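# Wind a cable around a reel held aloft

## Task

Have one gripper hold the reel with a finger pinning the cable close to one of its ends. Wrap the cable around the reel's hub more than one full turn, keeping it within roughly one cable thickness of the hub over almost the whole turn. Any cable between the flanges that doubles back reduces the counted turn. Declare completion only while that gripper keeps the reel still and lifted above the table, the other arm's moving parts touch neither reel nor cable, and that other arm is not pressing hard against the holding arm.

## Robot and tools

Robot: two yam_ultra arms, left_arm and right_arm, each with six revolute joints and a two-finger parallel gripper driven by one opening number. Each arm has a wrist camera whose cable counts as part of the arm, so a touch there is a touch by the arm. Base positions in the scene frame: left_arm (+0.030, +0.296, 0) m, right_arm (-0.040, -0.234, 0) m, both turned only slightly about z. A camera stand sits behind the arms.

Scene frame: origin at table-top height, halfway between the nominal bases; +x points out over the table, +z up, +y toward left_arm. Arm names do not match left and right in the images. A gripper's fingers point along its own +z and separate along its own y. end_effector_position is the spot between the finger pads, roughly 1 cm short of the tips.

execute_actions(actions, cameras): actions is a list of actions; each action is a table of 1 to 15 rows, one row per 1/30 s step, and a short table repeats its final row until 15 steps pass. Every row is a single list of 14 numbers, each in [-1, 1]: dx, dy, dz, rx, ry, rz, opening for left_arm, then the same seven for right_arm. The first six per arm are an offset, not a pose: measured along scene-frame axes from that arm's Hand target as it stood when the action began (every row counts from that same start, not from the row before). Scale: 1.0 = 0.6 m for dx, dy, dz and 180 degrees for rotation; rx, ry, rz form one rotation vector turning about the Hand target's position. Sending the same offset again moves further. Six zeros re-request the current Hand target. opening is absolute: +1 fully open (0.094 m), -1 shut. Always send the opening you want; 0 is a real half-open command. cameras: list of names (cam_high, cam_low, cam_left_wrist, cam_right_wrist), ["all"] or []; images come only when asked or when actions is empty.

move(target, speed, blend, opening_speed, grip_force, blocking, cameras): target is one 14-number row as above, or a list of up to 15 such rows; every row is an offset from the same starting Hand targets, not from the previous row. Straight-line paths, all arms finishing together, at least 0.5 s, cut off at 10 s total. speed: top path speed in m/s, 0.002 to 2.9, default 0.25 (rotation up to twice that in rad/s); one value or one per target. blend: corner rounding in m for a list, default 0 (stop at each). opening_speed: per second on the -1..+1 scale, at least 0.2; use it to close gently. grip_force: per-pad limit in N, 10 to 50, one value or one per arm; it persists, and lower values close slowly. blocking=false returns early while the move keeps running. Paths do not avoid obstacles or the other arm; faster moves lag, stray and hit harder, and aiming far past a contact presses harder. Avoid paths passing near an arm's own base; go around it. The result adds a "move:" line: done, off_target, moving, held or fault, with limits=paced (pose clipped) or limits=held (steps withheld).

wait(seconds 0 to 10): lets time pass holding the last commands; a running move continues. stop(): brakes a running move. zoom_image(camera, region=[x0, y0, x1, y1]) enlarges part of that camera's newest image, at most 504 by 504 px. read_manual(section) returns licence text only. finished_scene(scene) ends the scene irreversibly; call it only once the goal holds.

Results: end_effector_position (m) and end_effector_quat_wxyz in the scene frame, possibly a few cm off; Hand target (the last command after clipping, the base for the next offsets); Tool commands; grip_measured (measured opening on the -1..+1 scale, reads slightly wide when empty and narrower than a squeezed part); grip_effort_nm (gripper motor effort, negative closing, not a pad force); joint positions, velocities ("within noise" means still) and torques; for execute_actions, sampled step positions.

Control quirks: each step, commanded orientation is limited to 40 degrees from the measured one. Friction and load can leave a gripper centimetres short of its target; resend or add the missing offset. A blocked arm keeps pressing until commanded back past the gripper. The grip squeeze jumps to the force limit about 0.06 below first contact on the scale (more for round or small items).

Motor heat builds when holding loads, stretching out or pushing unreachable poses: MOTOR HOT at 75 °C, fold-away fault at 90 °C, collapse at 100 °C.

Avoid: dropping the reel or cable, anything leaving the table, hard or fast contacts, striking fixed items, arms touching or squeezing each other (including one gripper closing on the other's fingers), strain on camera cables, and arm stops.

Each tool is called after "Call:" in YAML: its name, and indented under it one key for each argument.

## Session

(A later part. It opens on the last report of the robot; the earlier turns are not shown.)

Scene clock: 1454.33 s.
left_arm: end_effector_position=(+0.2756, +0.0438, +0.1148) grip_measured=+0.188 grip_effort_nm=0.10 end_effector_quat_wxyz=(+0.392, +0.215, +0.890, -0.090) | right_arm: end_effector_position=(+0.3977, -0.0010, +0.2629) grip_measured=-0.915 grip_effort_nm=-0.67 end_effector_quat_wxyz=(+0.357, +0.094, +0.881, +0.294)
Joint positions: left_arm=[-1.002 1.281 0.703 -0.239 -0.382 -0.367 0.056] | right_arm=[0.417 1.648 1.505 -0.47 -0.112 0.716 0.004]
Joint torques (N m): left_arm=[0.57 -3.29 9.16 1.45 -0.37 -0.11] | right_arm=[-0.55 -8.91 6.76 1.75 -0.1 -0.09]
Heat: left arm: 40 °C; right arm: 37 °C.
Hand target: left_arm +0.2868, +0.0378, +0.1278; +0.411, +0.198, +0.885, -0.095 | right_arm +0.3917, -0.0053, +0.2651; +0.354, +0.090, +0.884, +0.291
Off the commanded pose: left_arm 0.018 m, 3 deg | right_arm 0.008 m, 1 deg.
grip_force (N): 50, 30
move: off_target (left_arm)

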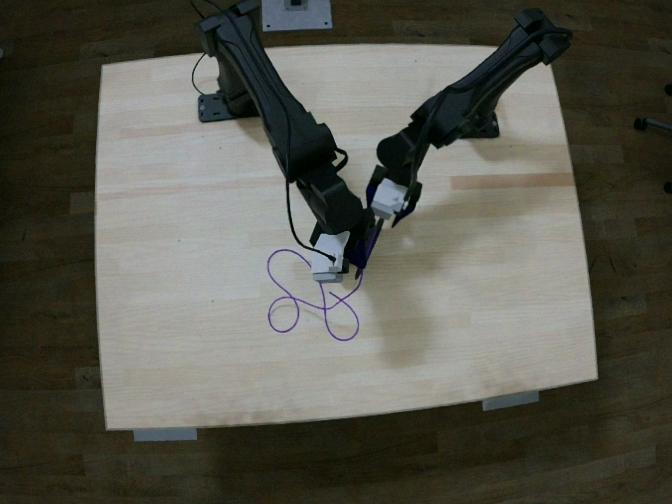

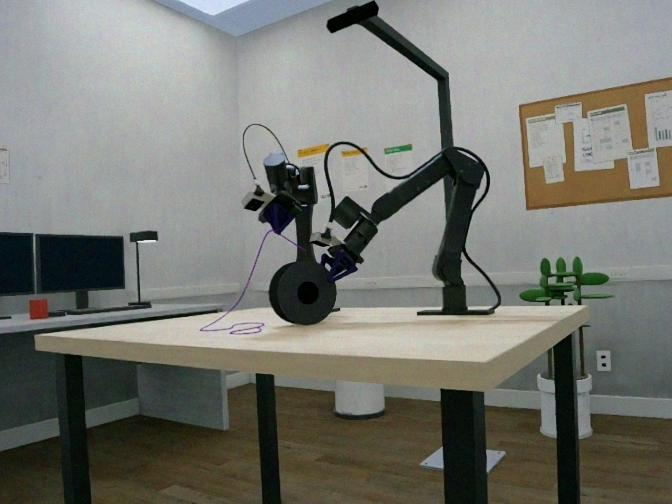

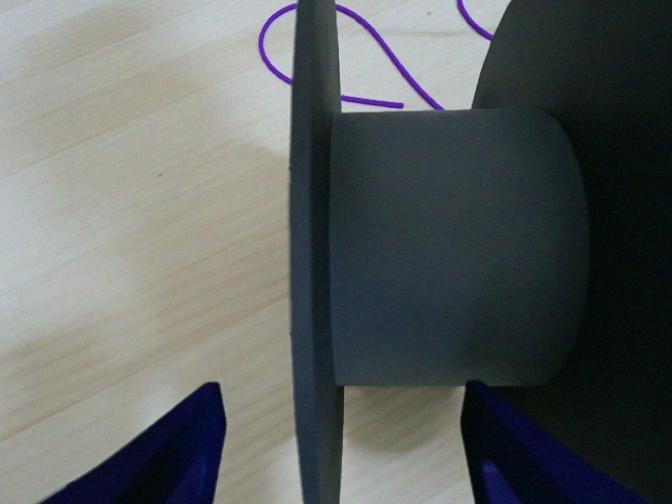

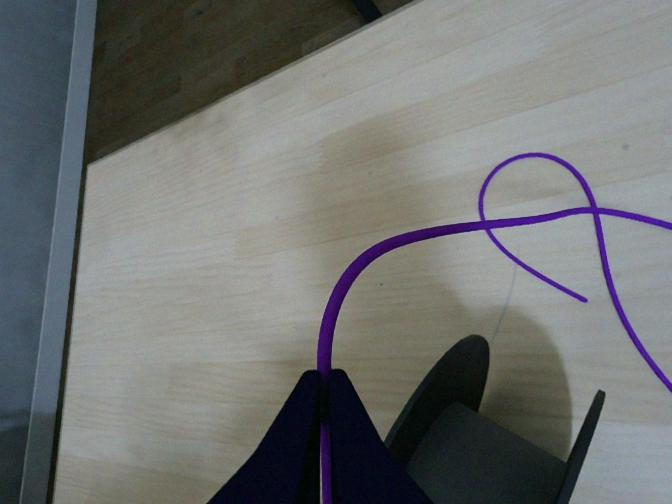

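Call:
move:
  target: [0,0,0,0,0,0,0.19,-0.0448,-0.002,-0.0287,0,0,0,-1.0]
  speed: 0.06
  cameras: ["cam_left_wrist","cam_right_wrist"]

Scene clock: 1460.43 s.
left_arm: end_effector_position=(+0.2756, +0.0438, +0.1148) grip_measured=+0.188 grip_effort_nm=0.10 end_effector_quat_wxyz=(+0.392, +0.215, +0.890, -0.090) | right_arm: end_effector_position=(+0.3698, -0.0054, +0.2454) grip_measured=-0.915 grip_effort_nm=-0.67 end_effector_quat_wxyz=(+0.349, +0.088, +0.886, +0.291)
Joint positions: left_arm=[-1.002 1.281 0.703 -0.239 -0.382 -0.367 0.056] | right_arm=[0.437 1.553 1.353 -0.431 -0.104 0.718 0.004]
Joint torques (N m): left_arm=[0.57 -3.29 9.17 1.45 -0.37 -0.11] | right_arm=[0.61 -8.44 5.67 2.09 0.07 0.08]
Heat: left arm: 40 °C; right arm: 37 °C.
Hand target: left_arm +0.2868, +0.0378, +0.1278; +0.411, +0.198, +0.885, -0.095 | right_arm +0.3649, -0.0066, +0.2479; +0.354, +0.090, +0.884, +0.291
Off the commanded pose: left_arm 0.018 m, 3 deg | right_arm 0.006 m, 1 deg.
grip_force (N): 50, 30
move: off_target (left_arm)
Images, in order (width x height): cam_left_wrist 672x504, cam_right_wrist 672x504.

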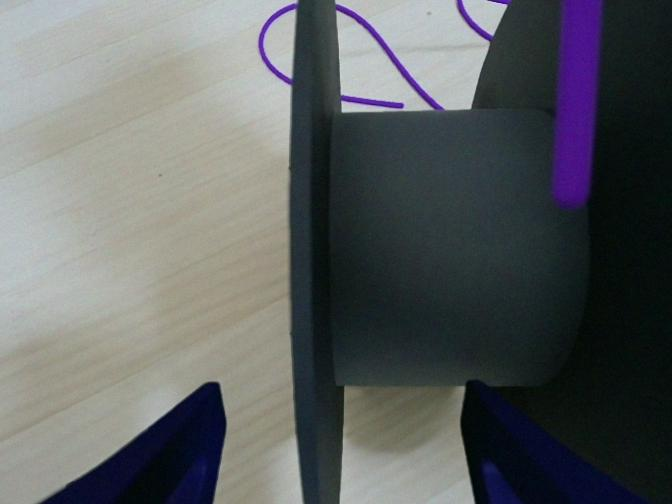

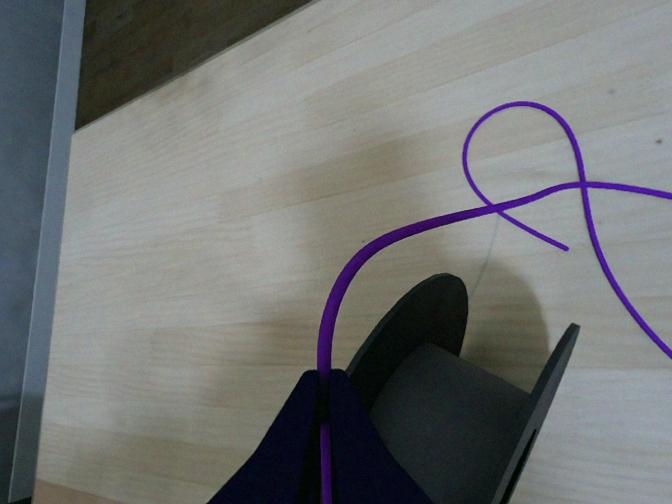

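Call:
move:
  target: [0,0,0,0,0,0,0.19,0.0135,0.0268,0,0,0,0,-1.0]
  speed: 0.06
  cameras: ["cam_left_wrist","cam_right_wrist"]

Scene clock: 1480.20 s.
left_arm: end_effector_position=(+0.2756, +0.0438, +0.1148) grip_measured=+0.188 grip_effort_nm=0.10 end_effector_quat_wxyz=(+0.392, +0.215, +0.890, -0.090) | right_arm: end_effector_position=(+0.3680, +0.0056, +0.2361) grip_measured=-0.915 grip_effort_nm=-0.67 end_effector_quat_wxyz=(+0.343, +0.089, +0.890, +0.287)
Joint positions: left_arm=[-1.002 1.281 0.703 -0.239 -0.382 -0.367 0.056] | right_arm=[0.469 1.576 1.353 -0.424 -0.078 0.737 0.004]
Joint torques (N m): left_arm=[0.57 -3.29 9.17 1.45 -0.38 -0.11] | right_arm=[0.66 -6.17 9.76 2.05 0.08 0.06]
Heat: left arm: 41 °C; right arm: 36 °C.
Hand target: left_arm +0.2868, +0.0378, +0.1278; +0.411, +0.198, +0.885, -0.095 | right_arm +0.3729, +0.0096, +0.2479; +0.354, +0.090, +0.884, +0.291
Off the commanded pose: left_arm 0.018 m, 3 deg | right_arm 0.013 m, 2 deg.
grip_force (N): 50, 30
move: off_target (left_arm, right_arm)
Images, in order (width x height): cam_left_wrist 672x504, cam_right_wrist 672x504.

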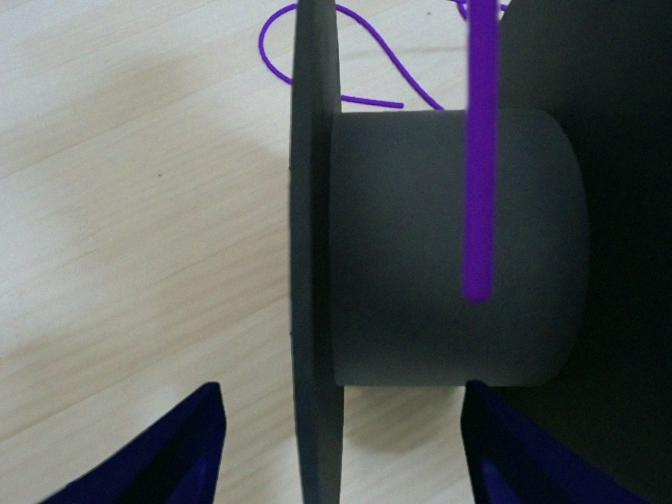

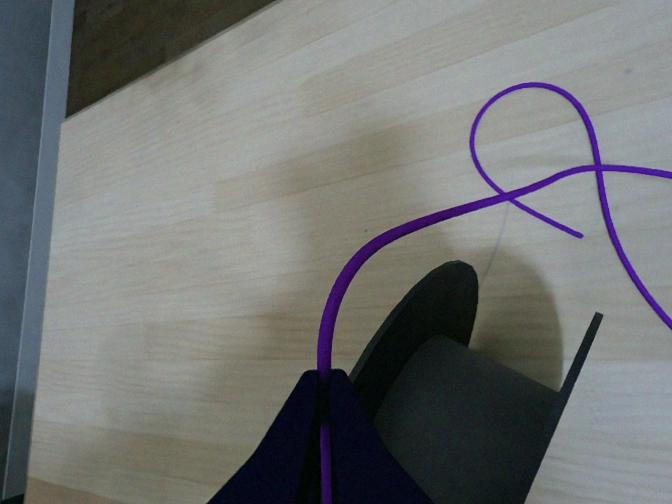

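Call:
move:
  target: [0,0,0,0,0,0,0.19,0.0105,0.0215,0.005,0,0,0,-1.0]
  speed: 0.06
  cameras: ["cam_left_wrist","cam_right_wrist"]

Scene clock: 1491.50 s.
left_arm: end_effector_position=(+0.2756, +0.0438, +0.1148) grip_measured=+0.188 grip_effort_nm=0.10 end_effector_quat_wxyz=(+0.392, +0.215, +0.890, -0.090) | right_arm: end_effector_position=(+0.3755, +0.0187, +0.2419) grip_measured=-0.915 grip_effort_nm=-0.66 end_effector_quat_wxyz=(+0.347, +0.088, +0.888, +0.290)
Joint positions: left_arm=[-1.002 1.281 0.703 -0.239 -0.382 -0.367 0.056] | right_arm=[0.492 1.618 1.408 -0.424 -0.059 0.751 0.004]
Joint torques (N m): left_arm=[0.55 -3.28 9.17 1.45 -0.37 -0.11] | right_arm=[0.62 -6.22 10.07 1.93 0.1 0.05]
Heat: left arm: 41 °C; right arm: 39 °C.
Hand target: left_arm +0.2868, +0.0378, +0.1278; +0.411, +0.198, +0.885, -0.095 | right_arm +0.3793, +0.0224, +0.2510; +0.354, +0.090, +0.884, +0.291
Off the commanded pose: left_arm 0.018 m, 3 deg | right_arm 0.011 m, 1 deg.
grip_force (N): 50, 30
move: off_target (left_arm, right_arm)
Images, in order (width x height): cam_left_wrist 672x504, cam_right_wrist 672x504.

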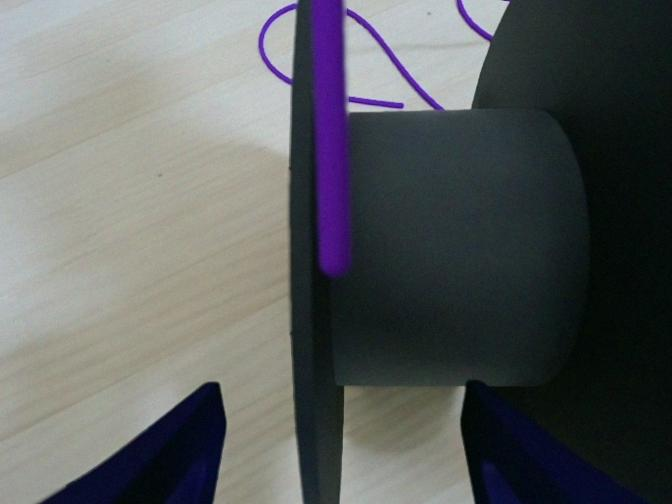

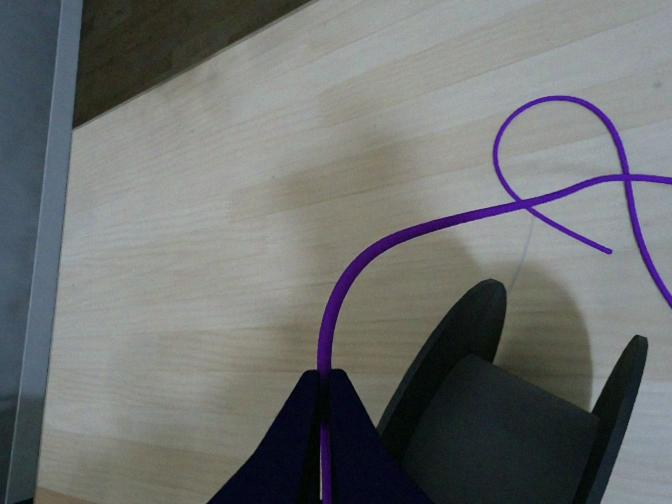

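Call:
move:
  target: [0,0,0,0,0,0,0.19,-0.0528,0.017,-0.0733,0,0,0,-1.0]
  speed: 0.06
  cameras: ["cam_left_wrist","cam_right_wrist","cam_low"]

Scene clock: 1498.77 s.
left_arm: end_effector_position=(+0.2740, +0.0463, +0.1116) grip_measured=+0.188 grip_effort_nm=0.10 end_effector_quat_wxyz=(+0.386, +0.217, +0.893, -0.084) | right_arm: end_effector_position=(+0.3636, +0.0271, +0.2169) grip_measured=-0.915 grip_effort_nm=-0.67 end_effector_quat_wxyz=(+0.373, +0.102, +0.874, +0.293)
Joint positions: left_arm=[-1.002 1.282 0.703 -0.256 -0.382 -0.367 0.056] | right_arm=[0.553 1.574 1.223 -0.232 0.028 0.799 0.004]
Joint torques (N m): left_arm=[0.55 -3.55 9.11 1.55 -0.38 -0.11] | right_arm=[2.14 -8.1 5.15 1.8 -0.11 0.02]
Heat: left arm: 41 °C; right arm: 40 °C.
Hand target: left_arm +0.2867, +0.0378, +0.1277; +0.411, +0.198, +0.885, -0.095 | right_arm +0.3476, +0.0327, +0.2069; +0.354, +0.090, +0.884, +0.291
Off the commanded pose: left_arm 0.022 m, 4 deg | right_arm 0.020 m, 3 deg.
grip_force (N): 50, 30
move: off_target (left_arm, right_arm)
Images, in order (width x height): cam_low 672x504, cam_left_wrist 672x504, cam_right_wrist 672x504.

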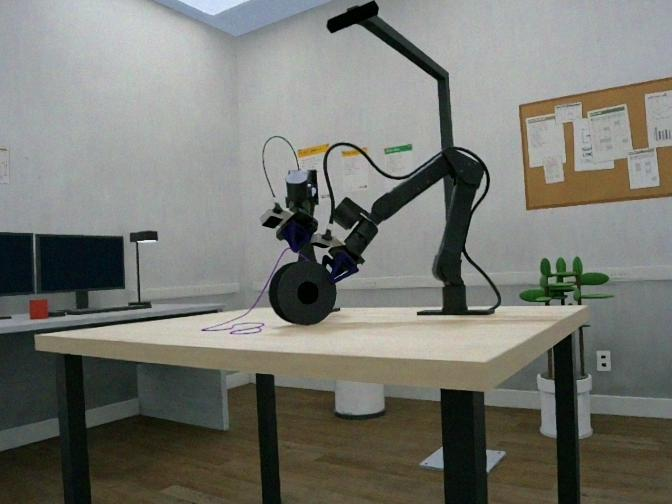

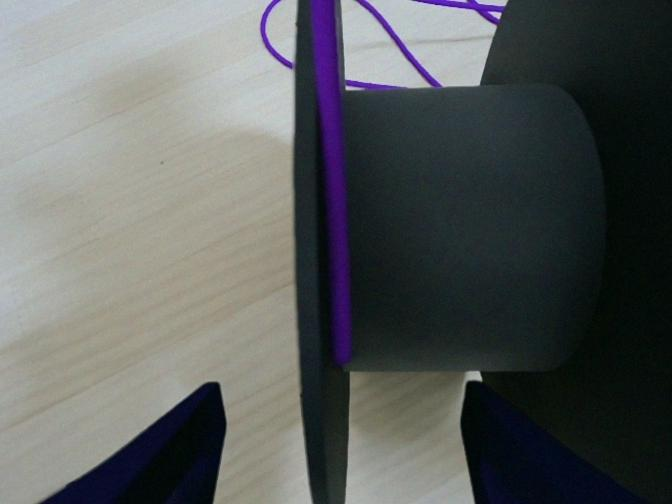

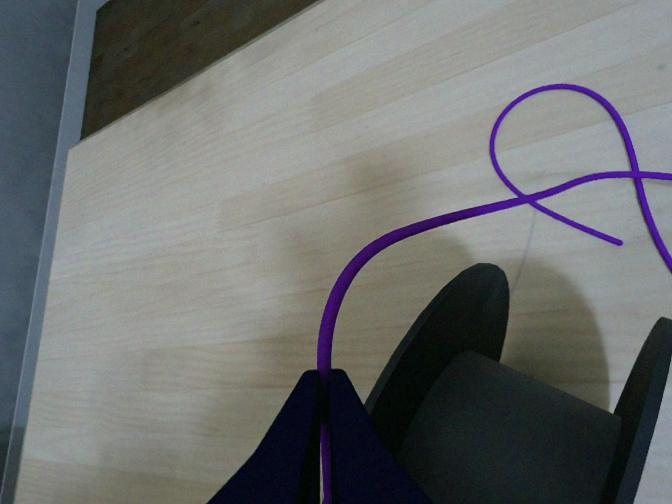

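Call:
move:
  target: [0,0,0,0,0,0,0.19,0.03,-0.0125,0.02,0,0,0,-1.0]
  speed: 0.1
  cameras: ["all"]

Scene clock: 1503.90 s.
left_arm: end_effector_position=(+0.2749, +0.0448, +0.1132) grip_measured=+0.188 grip_effort_nm=0.10 end_effector_quat_wxyz=(+0.389, +0.216, +0.891, -0.087) | right_arm: end_effector_position=(+0.3637, +0.0251, +0.2167) grip_measured=-0.915 grip_effort_nm=-0.67 end_effector_quat_wxyz=(+0.360, +0.095, +0.880, +0.295)
Joint positions: left_arm=[-1.002 1.282 0.703 -0.246 -0.382 -0.367 0.056] | right_arm=[0.533 1.579 1.244 -0.268 -0.014 0.785 0.004]
Joint torques (N m): left_arm=[0.57 -3.47 9.13 1.49 -0.38 -0.11] | right_arm=[-0.5 -5.86 9.85 1.67 -0.08 -0.11]
Heat: left arm: 41 °C; right arm: 39 °C.
Hand target: left_arm +0.2867, +0.0378, +0.1278; +0.411, +0.198, +0.885, -0.095 | right_arm +0.3655, +0.0251, +0.2190; +0.354, +0.090, +0.884, +0.291
Off the commanded pose: left_arm 0.020 m, 3 deg | right_arm 0.003 m, 1 deg.
grip_force (N): 50, 30
move: off_target (left_arm)

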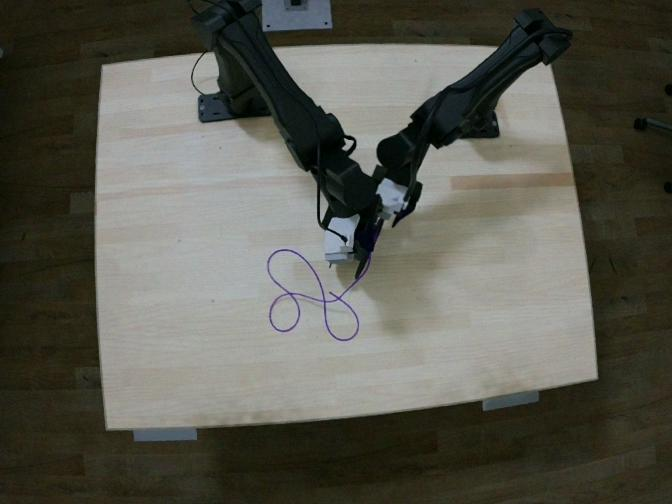

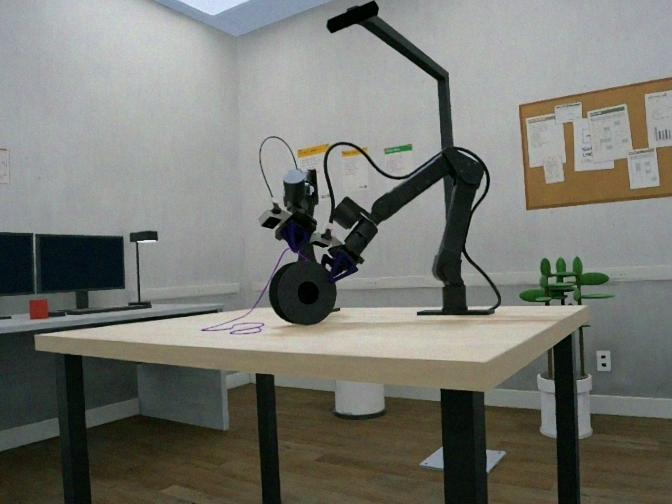

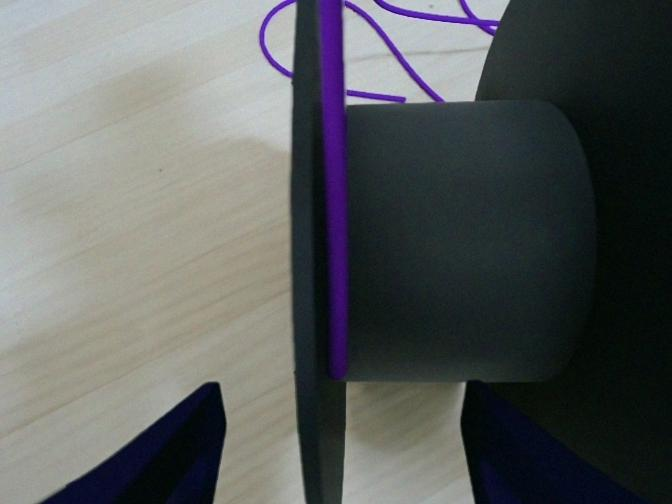

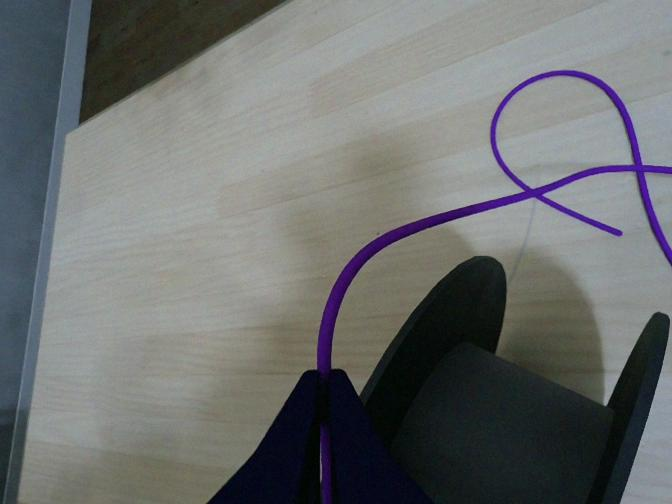

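Call:
zoom_image:
  camera: "cam_low"
  region: [240, 180, 400, 300]

Call:
zoom_image:
  camera: "cam_high"
  region: [310, 160, 440, 290]

Scaled by 3.150.

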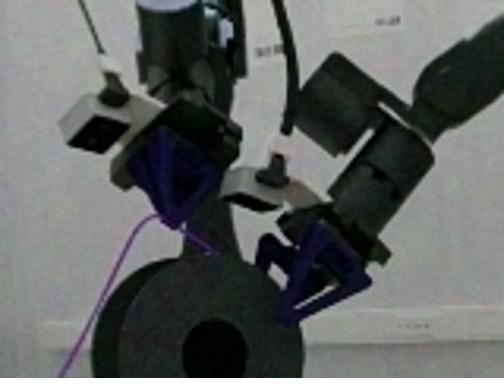

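Scaled by 3.877.

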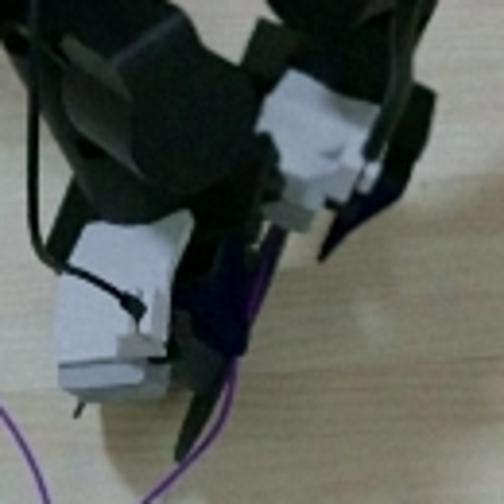

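Call:
move:
  target:
    - [0,0,0,0,0,0,0.19,0.029,-0.0145,0.0333,0,0,0,-1.0]
    - [0.0095,-0.0037,0.0128,-0.0563,-0.1128,0,0.19,0.029,-0.0145,0.0333,0,0,0,-1.0]
  speed: 0.1
  cameras: ["all"]

Scene clock: 1577.47 s.
left_arm: end_effector_position=(+0.2932, +0.0339, +0.1398) grip_measured=+0.188 grip_effort_nm=0.10 end_effector_quat_wxyz=(+0.573, +0.174, +0.788, -0.143) | right_arm: end_effector_position=(+0.3801, +0.0165, +0.2339) grip_measured=-0.915 grip_effort_nm=-0.67 end_effector_quat_wxyz=(+0.355, +0.094, +0.883, +0.293)
Joint positions: left_arm=[-1.051 1.3 0.403 0.536 -0.551 -0.223 0.056] | right_arm=[0.484 1.618 1.363 -0.36 -0.058 0.755 0.004]
Joint torques (N m): left_arm=[-0.61 -2.89 4.86 1.73 -0.28 0.04] | right_arm=[-0.42 -6.31 9.89 1.77 -0.06 -0.07]
Heat: left arm: 41 °C; right arm: 42 °C.
Hand target: left_arm +0.2924, +0.0355, +0.1354; +0.576, +0.174, +0.787, -0.136 | right_arm +0.3829, +0.0165, +0.2389; +0.354, +0.090, +0.884, +0.291
Off the commanded pose: left_arm 0.005 m, 1 deg | right_arm 0.006 m, 1 deg.
grip_force (N): 50, 30
move: done

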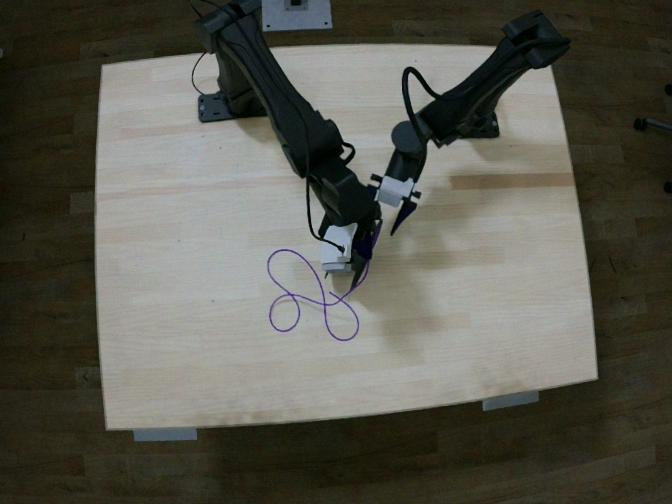

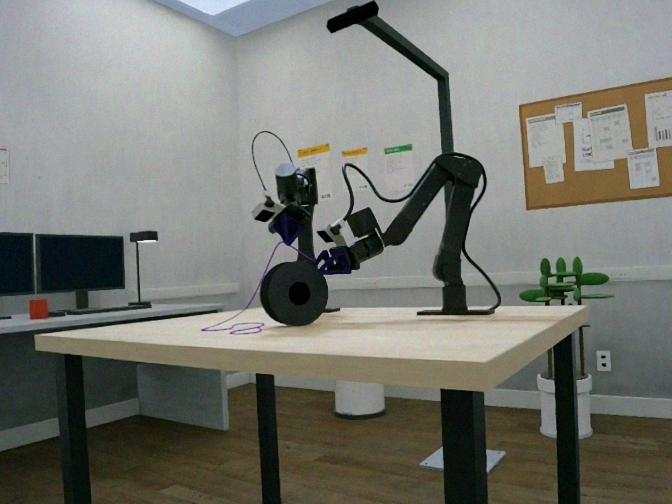

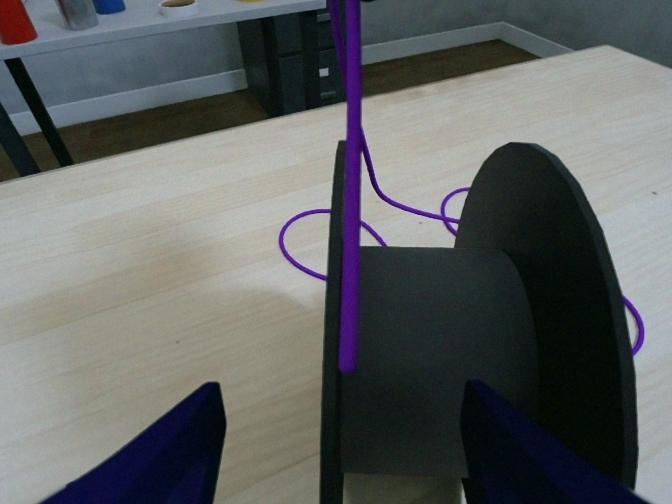

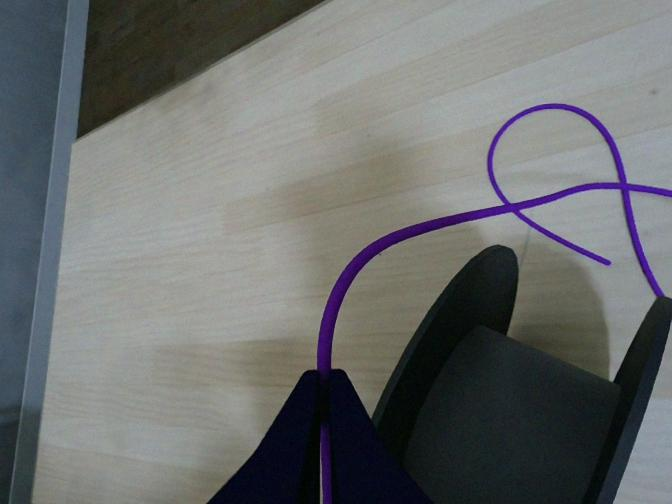

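Call:
zoom_image:
  camera: "cam_left_wrist"
  region: [200, 130, 660, 504]

Call:
zoom_image:
  camera: "cam_low"
  region: [230, 190, 400, 340]

Scaled by 1.096.

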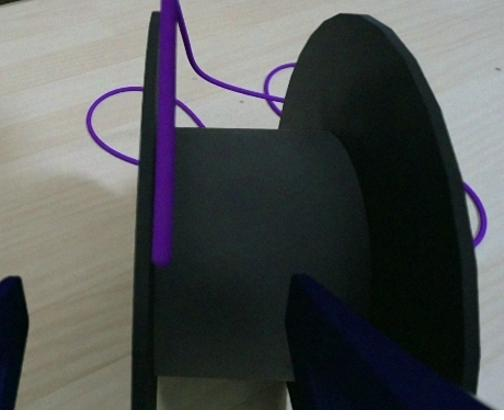

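Scaled by 2.965.

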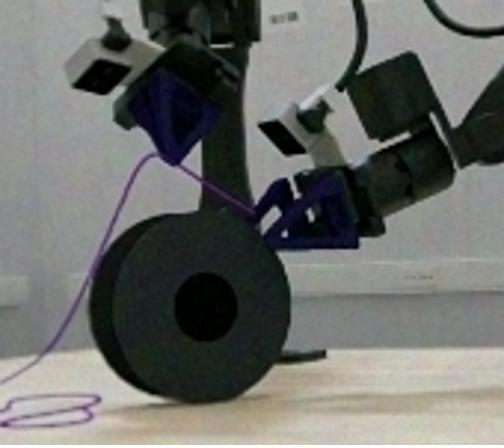

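Call:
move:
  target:
    - [0.0117,-0.0058,-0.0367,0,0,0,0.19,0,0,0,0,0,0,-1.0]
    - [0.0117,-0.0058,-0.0367,0,0,0,0.19,-0.02,0.003,-0.03,0,0,0,-1.0]
  speed: 0.06
  cameras: ["cam_low","cam_left_wrist","cam_right_wrist"]

Scene clock: 1636.70 s.
left_arm: end_effector_position=(+0.2987, +0.0296, +0.1182) grip_measured=+0.188 grip_effort_nm=0.10 end_effector_quat_wxyz=(+0.576, +0.172, +0.787, -0.141) | right_arm: end_effector_position=(+0.3753, +0.0192, +0.2171) grip_measured=-0.915 grip_effort_nm=-0.67 end_effector_quat_wxyz=(+0.348, +0.090, +0.887, +0.291)
Joint positions: left_arm=[-1.044 1.431 0.375 0.701 -0.551 -0.216 0.056] | right_arm=[0.494 1.618 1.308 -0.32 -0.057 0.755 0.004]
Joint torques (N m): left_arm=[0.49 -3.47 4.41 1.73 -0.11 0.05] | right_arm=[0.72 -8.85 5.91 2.12 0.09 0.02]
Heat: left arm: 37 °C; right arm: 44 °C.
Hand target: left_arm +0.2994, +0.0320, +0.1134; +0.576, +0.174, +0.787, -0.136 | right_arm +0.3710, +0.0183, +0.2210; +0.354, +0.090, +0.884, +0.291
Off the commanded pose: left_arm 0.006 m, 1 deg | right_arm 0.006 m, 1 deg.
grip_force (N): 50, 30
move: done
Images, in order (width x height): cam_low 672x504, cam_left_wrist 672x504, cam_right_wrist 672x504.

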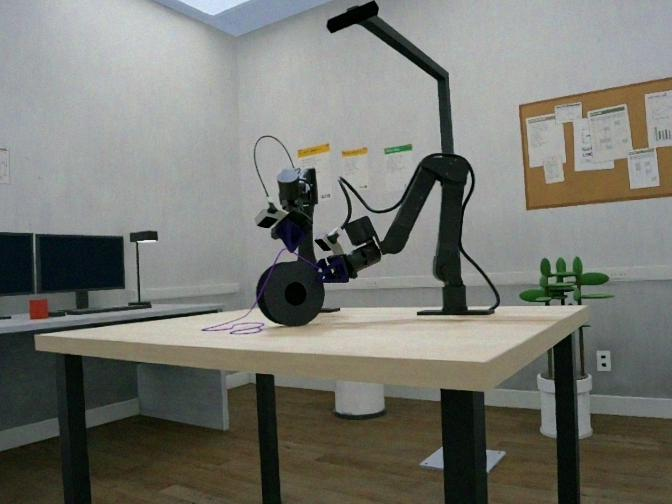

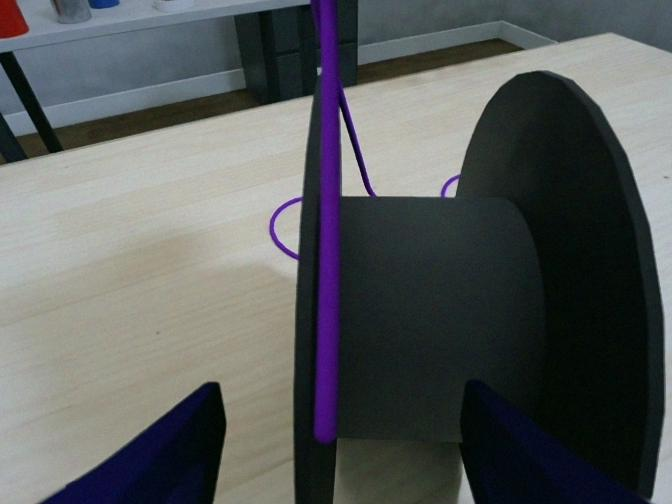

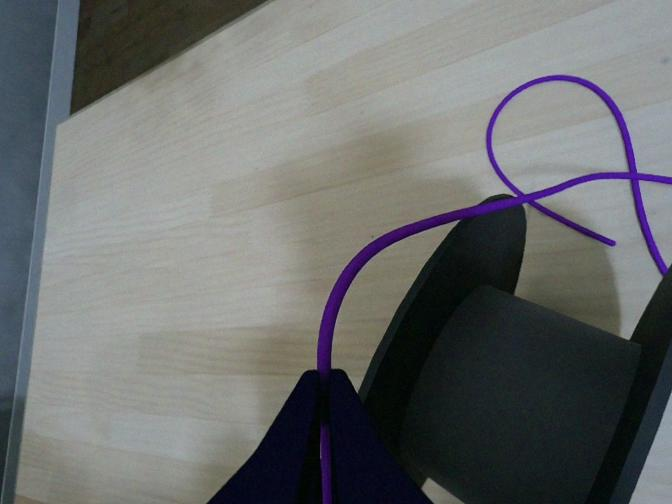

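Call:
move:
  target:
    - [0.0153,0.0007,0,0,0,0,0.19,-0.004,-0.005,-0.0,0,0,0,-1.0]
    - [0.0153,0.0007,0,0,0,0,0.19,-0.0135,-0.001,-0.035,0,0,0,-1.0]
  speed: 0.05
  cameras: ["cam_low","cam_left_wrist","cam_right_wrist"]

Scene clock: 1671.40 s.
left_arm: end_effector_position=(+0.3062, +0.0339, +0.1129) grip_measured=+0.188 grip_effort_nm=0.09 end_effector_quat_wxyz=(+0.573, +0.174, +0.790, -0.135) | right_arm: end_effector_position=(+0.3675, +0.0188, +0.1952) grip_measured=-0.915 grip_effort_nm=-0.67 end_effector_quat_wxyz=(+0.348, +0.089, +0.887, +0.290)
Joint positions: left_arm=[-1.009 1.453 0.375 0.715 -0.523 -0.201 0.056] | right_arm=[0.505 1.602 1.206 -0.236 -0.049 0.758 0.004]
Joint torques (N m): left_arm=[0.54 -3.56 5.5 1.73 -0.07 0.05] | right_arm=[0.68 -8.99 5.75 2.1 0.11 0.09]
Heat: left arm: 39 °C; right arm: 39 °C.
Hand target: left_arm +0.3086, +0.0325, +0.1135; +0.576, +0.174, +0.787, -0.136 | right_arm +0.3629, +0.0177, +0.2000; +0.354, +0.090, +0.884, +0.291
Off the commanded pose: left_arm 0.003 m, 1 deg | right_arm 0.007 m, 1 deg.
grip_force (N): 50, 30
move: done
Images, in order (width x height): cam_low 672x504, cam_left_wrist 672x504, cam_right_wrist 672x504.

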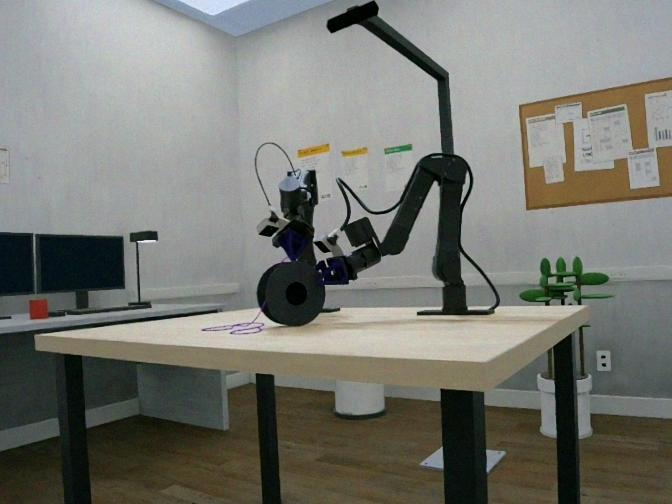

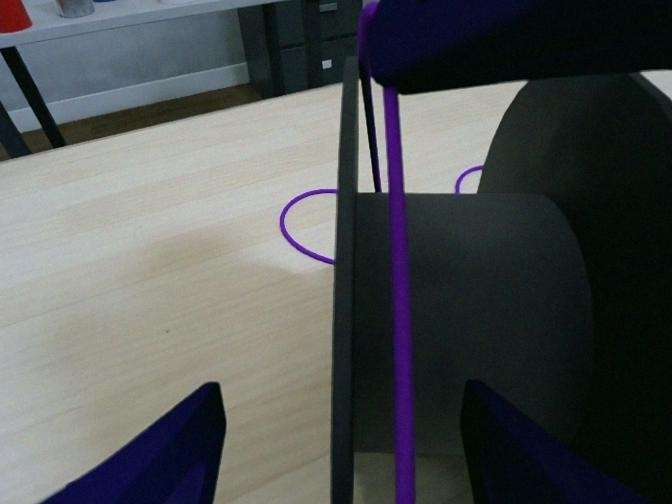

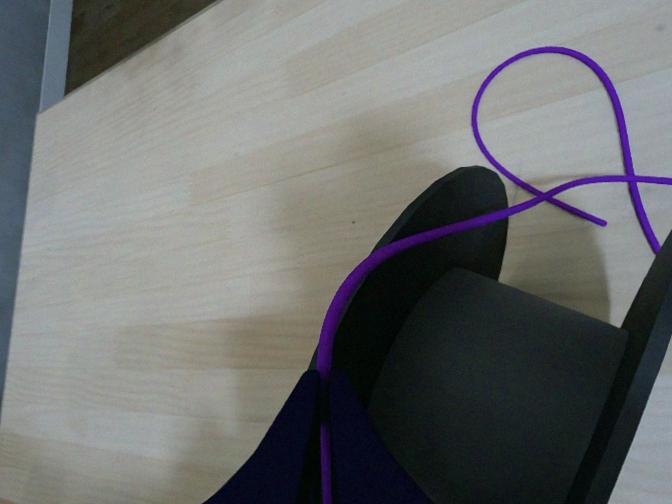

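Call:
move:
  target: [0,0,0,0,0,0,-1.0,0,0,0,0,0,0,-1.0]
  speed: 0.05
  opening_speed: 0.4
  cameras: ["cam_low","cam_left_wrist","cam_right_wrist"]

Scene clock: 1689.07 s.
left_arm: end_effector_position=(+0.3060, +0.0334, +0.1132) grip_measured=-0.905 grip_effort_nm=-1.03 end_effector_quat_wxyz=(+0.573, +0.178, +0.788, -0.134) | right_arm: end_effector_position=(+0.3677, +0.0188, +0.1954) grip_measured=-0.915 grip_effort_nm=-0.67 end_effector_quat_wxyz=(+0.348, +0.089, +0.887, +0.290)
Joint positions: left_arm=[-1.009 1.453 0.375 0.717 -0.52 -0.193 0.004] | right_arm=[0.505 1.602 1.206 -0.235 -0.048 0.758 0.004]
Joint torques (N m): left_arm=[0.54 -3.56 5.5 1.72 -0.09 -0.05] | right_arm=[0.72 -8.95 5.76 2.09 0.09 0.07]
Heat: left arm: 38 °C; right arm: 39 °C.
Hand target: left_arm +0.3086, +0.0324, +0.1135; +0.576, +0.174, +0.787, -0.137 | right_arm +0.3629, +0.0177, +0.2000; +0.354, +0.090, +0.884, +0.291
Off the commanded pose: left_arm 0.003 m, 1 deg | right_arm 0.007 m, 1 deg.
grip_force (N): 50, 30
move: done
Images, in order (width x height): cam_low 672x504, cam_left_wrist 672x504, cam_right_wrist 672x504.

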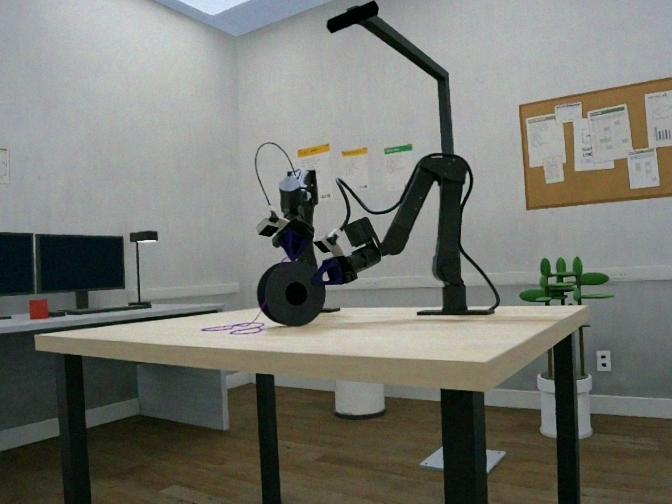

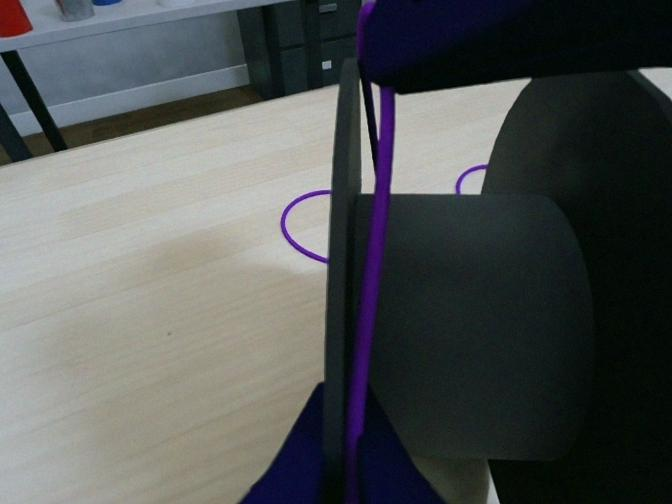

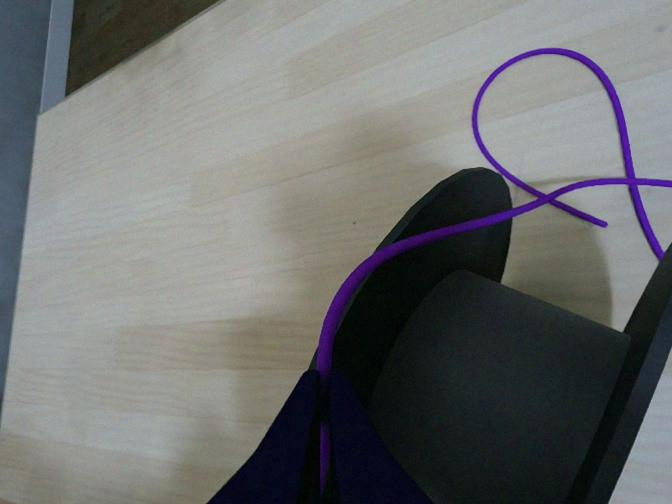

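Call:
zoom_image:
  camera: "cam_left_wrist"
  region: [230, 330, 500, 504]

Scaled by 1.867.

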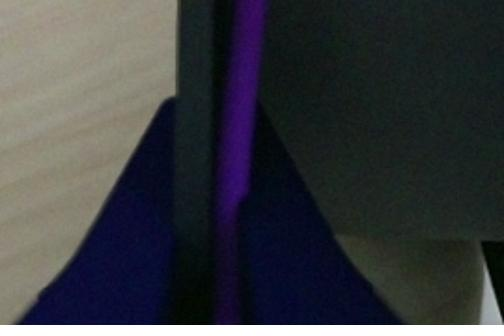

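Call:
move:
  target:
    - [0,0,0,0,0,0,-1.0,0,0,0,0,0,0,-0.8]
    - [0,0,0,0,0,0,-1.0,-0.1,-0.058,0.083,0,0,0,-0.8]
  speed: 0.08
  cameras: ["all"]

Scene clock: 1703.70 s.
left_arm: end_effector_position=(+0.3060, +0.0334, +0.1132) grip_measured=-0.905 grip_effort_nm=-1.03 end_effector_quat_wxyz=(+0.573, +0.178, +0.788, -0.134) | right_arm: end_effector_position=(+0.3105, -0.0141, +0.2589) grip_measured=-0.803 grip_effort_nm=0.13 end_effector_quat_wxyz=(+0.365, +0.087, +0.877, +0.301)
Joint positions: left_arm=[-1.009 1.453 0.375 0.717 -0.52 -0.193 0.004] | right_arm=[0.508 1.318 1.17 -0.438 -0.045 0.76 0.009]
Joint torques (N m): left_arm=[0.54 -3.55 5.5 1.72 -0.08 -0.03] | right_arm=[0.75 -5.64 5.68 1.8 0.1 0.08]
Heat: left arm: 38 °C; right arm: 38 °C.
Hand target: left_arm +0.3086, +0.0324, +0.1135; +0.576, +0.175, +0.787, -0.137 | right_arm +0.3029, -0.0172, +0.2497; +0.354, +0.090, +0.884, +0.291
Off the commanded pose: left_arm 0.003 m, 1 deg | right_arm 0.012 m, 2 deg.
grip_force (N): 50, 30
move: off_target (right_arm)

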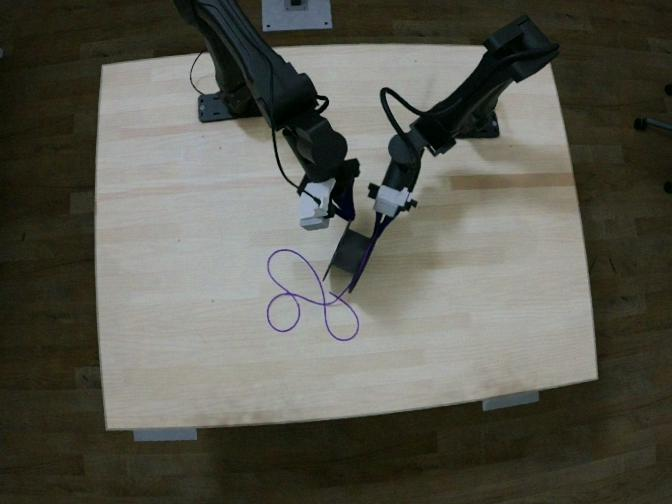

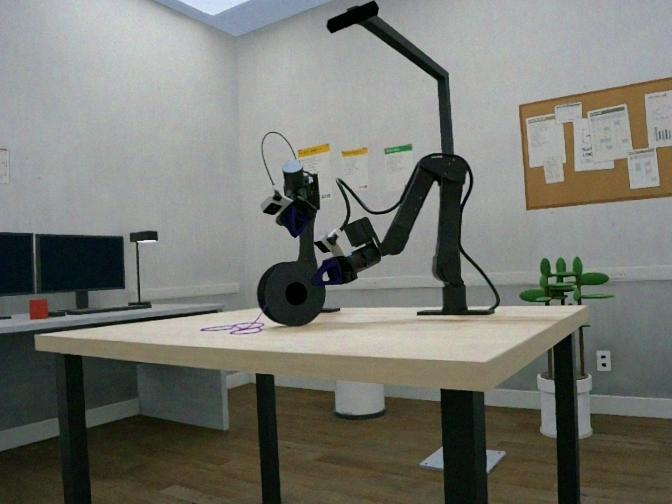

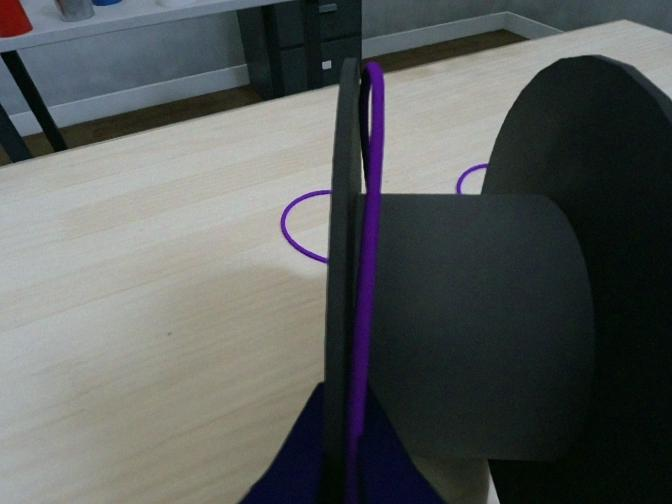

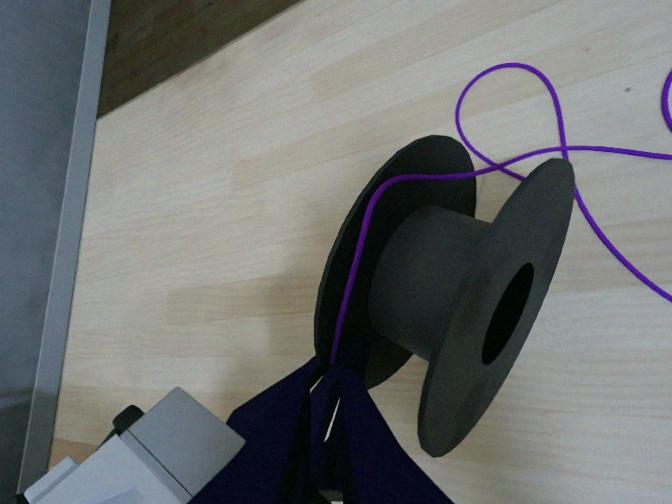

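Call:
move:
  target:
    - [0,0,0,0,0,0,-1.0,-0.0933,-0.185,0.0167,0,0,0,-0.8]
    - [0,0,0.12,0,0,0,-1.0,-0.1048,-0.3047,-0.0495,-0.0637,-0.2673,0.2353,-0.8]
  speed: 0.12
  cameras: ["all"]

Scene clock: 1810.73 s.
left_arm: end_effector_position=(+0.2989, +0.0420, +0.1424) grip_measured=-0.906 grip_effort_nm=-1.03 end_effector_quat_wxyz=(+0.536, +0.205, +0.812, -0.102) | right_arm: end_effector_position=(+0.2373, -0.1967, +0.2116) grip_measured=-0.803 grip_effort_nm=0.13 end_effector_quat_wxyz=(+0.550, -0.387, +0.669, +0.317)
Joint positions: left_arm=[-1.009 1.246 0.506 0.258 -0.511 -0.192 0.004] | right_arm=[-0.584 1.457 0.956 -1.234 -1.372 -1.74 0.009]
Joint torques (N m): left_arm=[0.5 -7.28 10.28 1.88 -0.2 -0.04] | right_arm=[-0.79 -3.59 7.82 -0.12 -0.63 -0.08]
Heat: left arm: 40 °C; right arm: 36 °C.
Hand target: left_arm +0.3086, +0.0324, +0.1855; +0.576, +0.175, +0.787, -0.137 | right_arm +0.2401, -0.2000, +0.2200; +0.557, -0.383, +0.663, +0.321
Off the commanded pose: left_arm 0.045 m, 8 deg | right_arm 0.009 m, 1 deg.
grip_force (N): 50, 30
move: off_target (left_arm)

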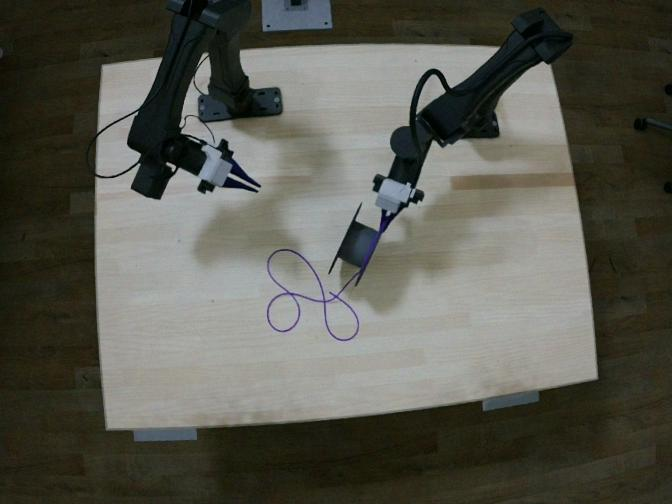

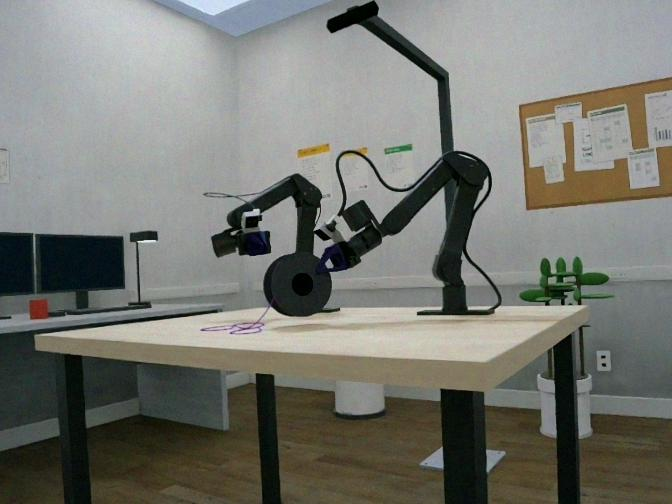

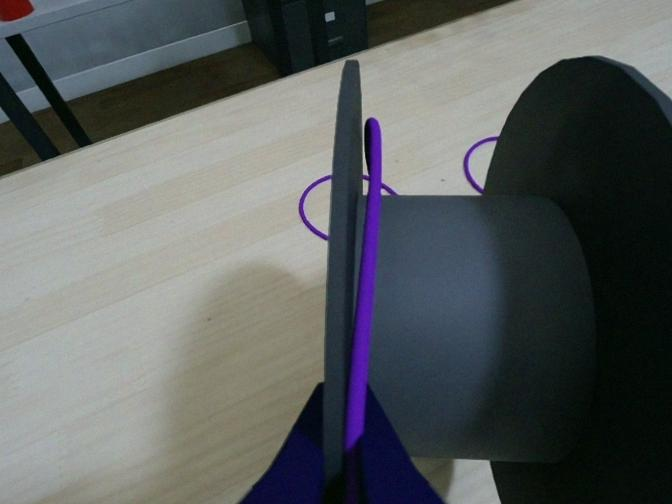

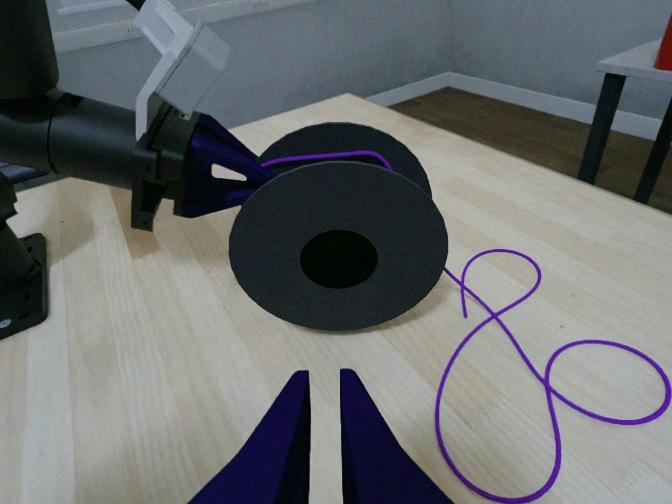

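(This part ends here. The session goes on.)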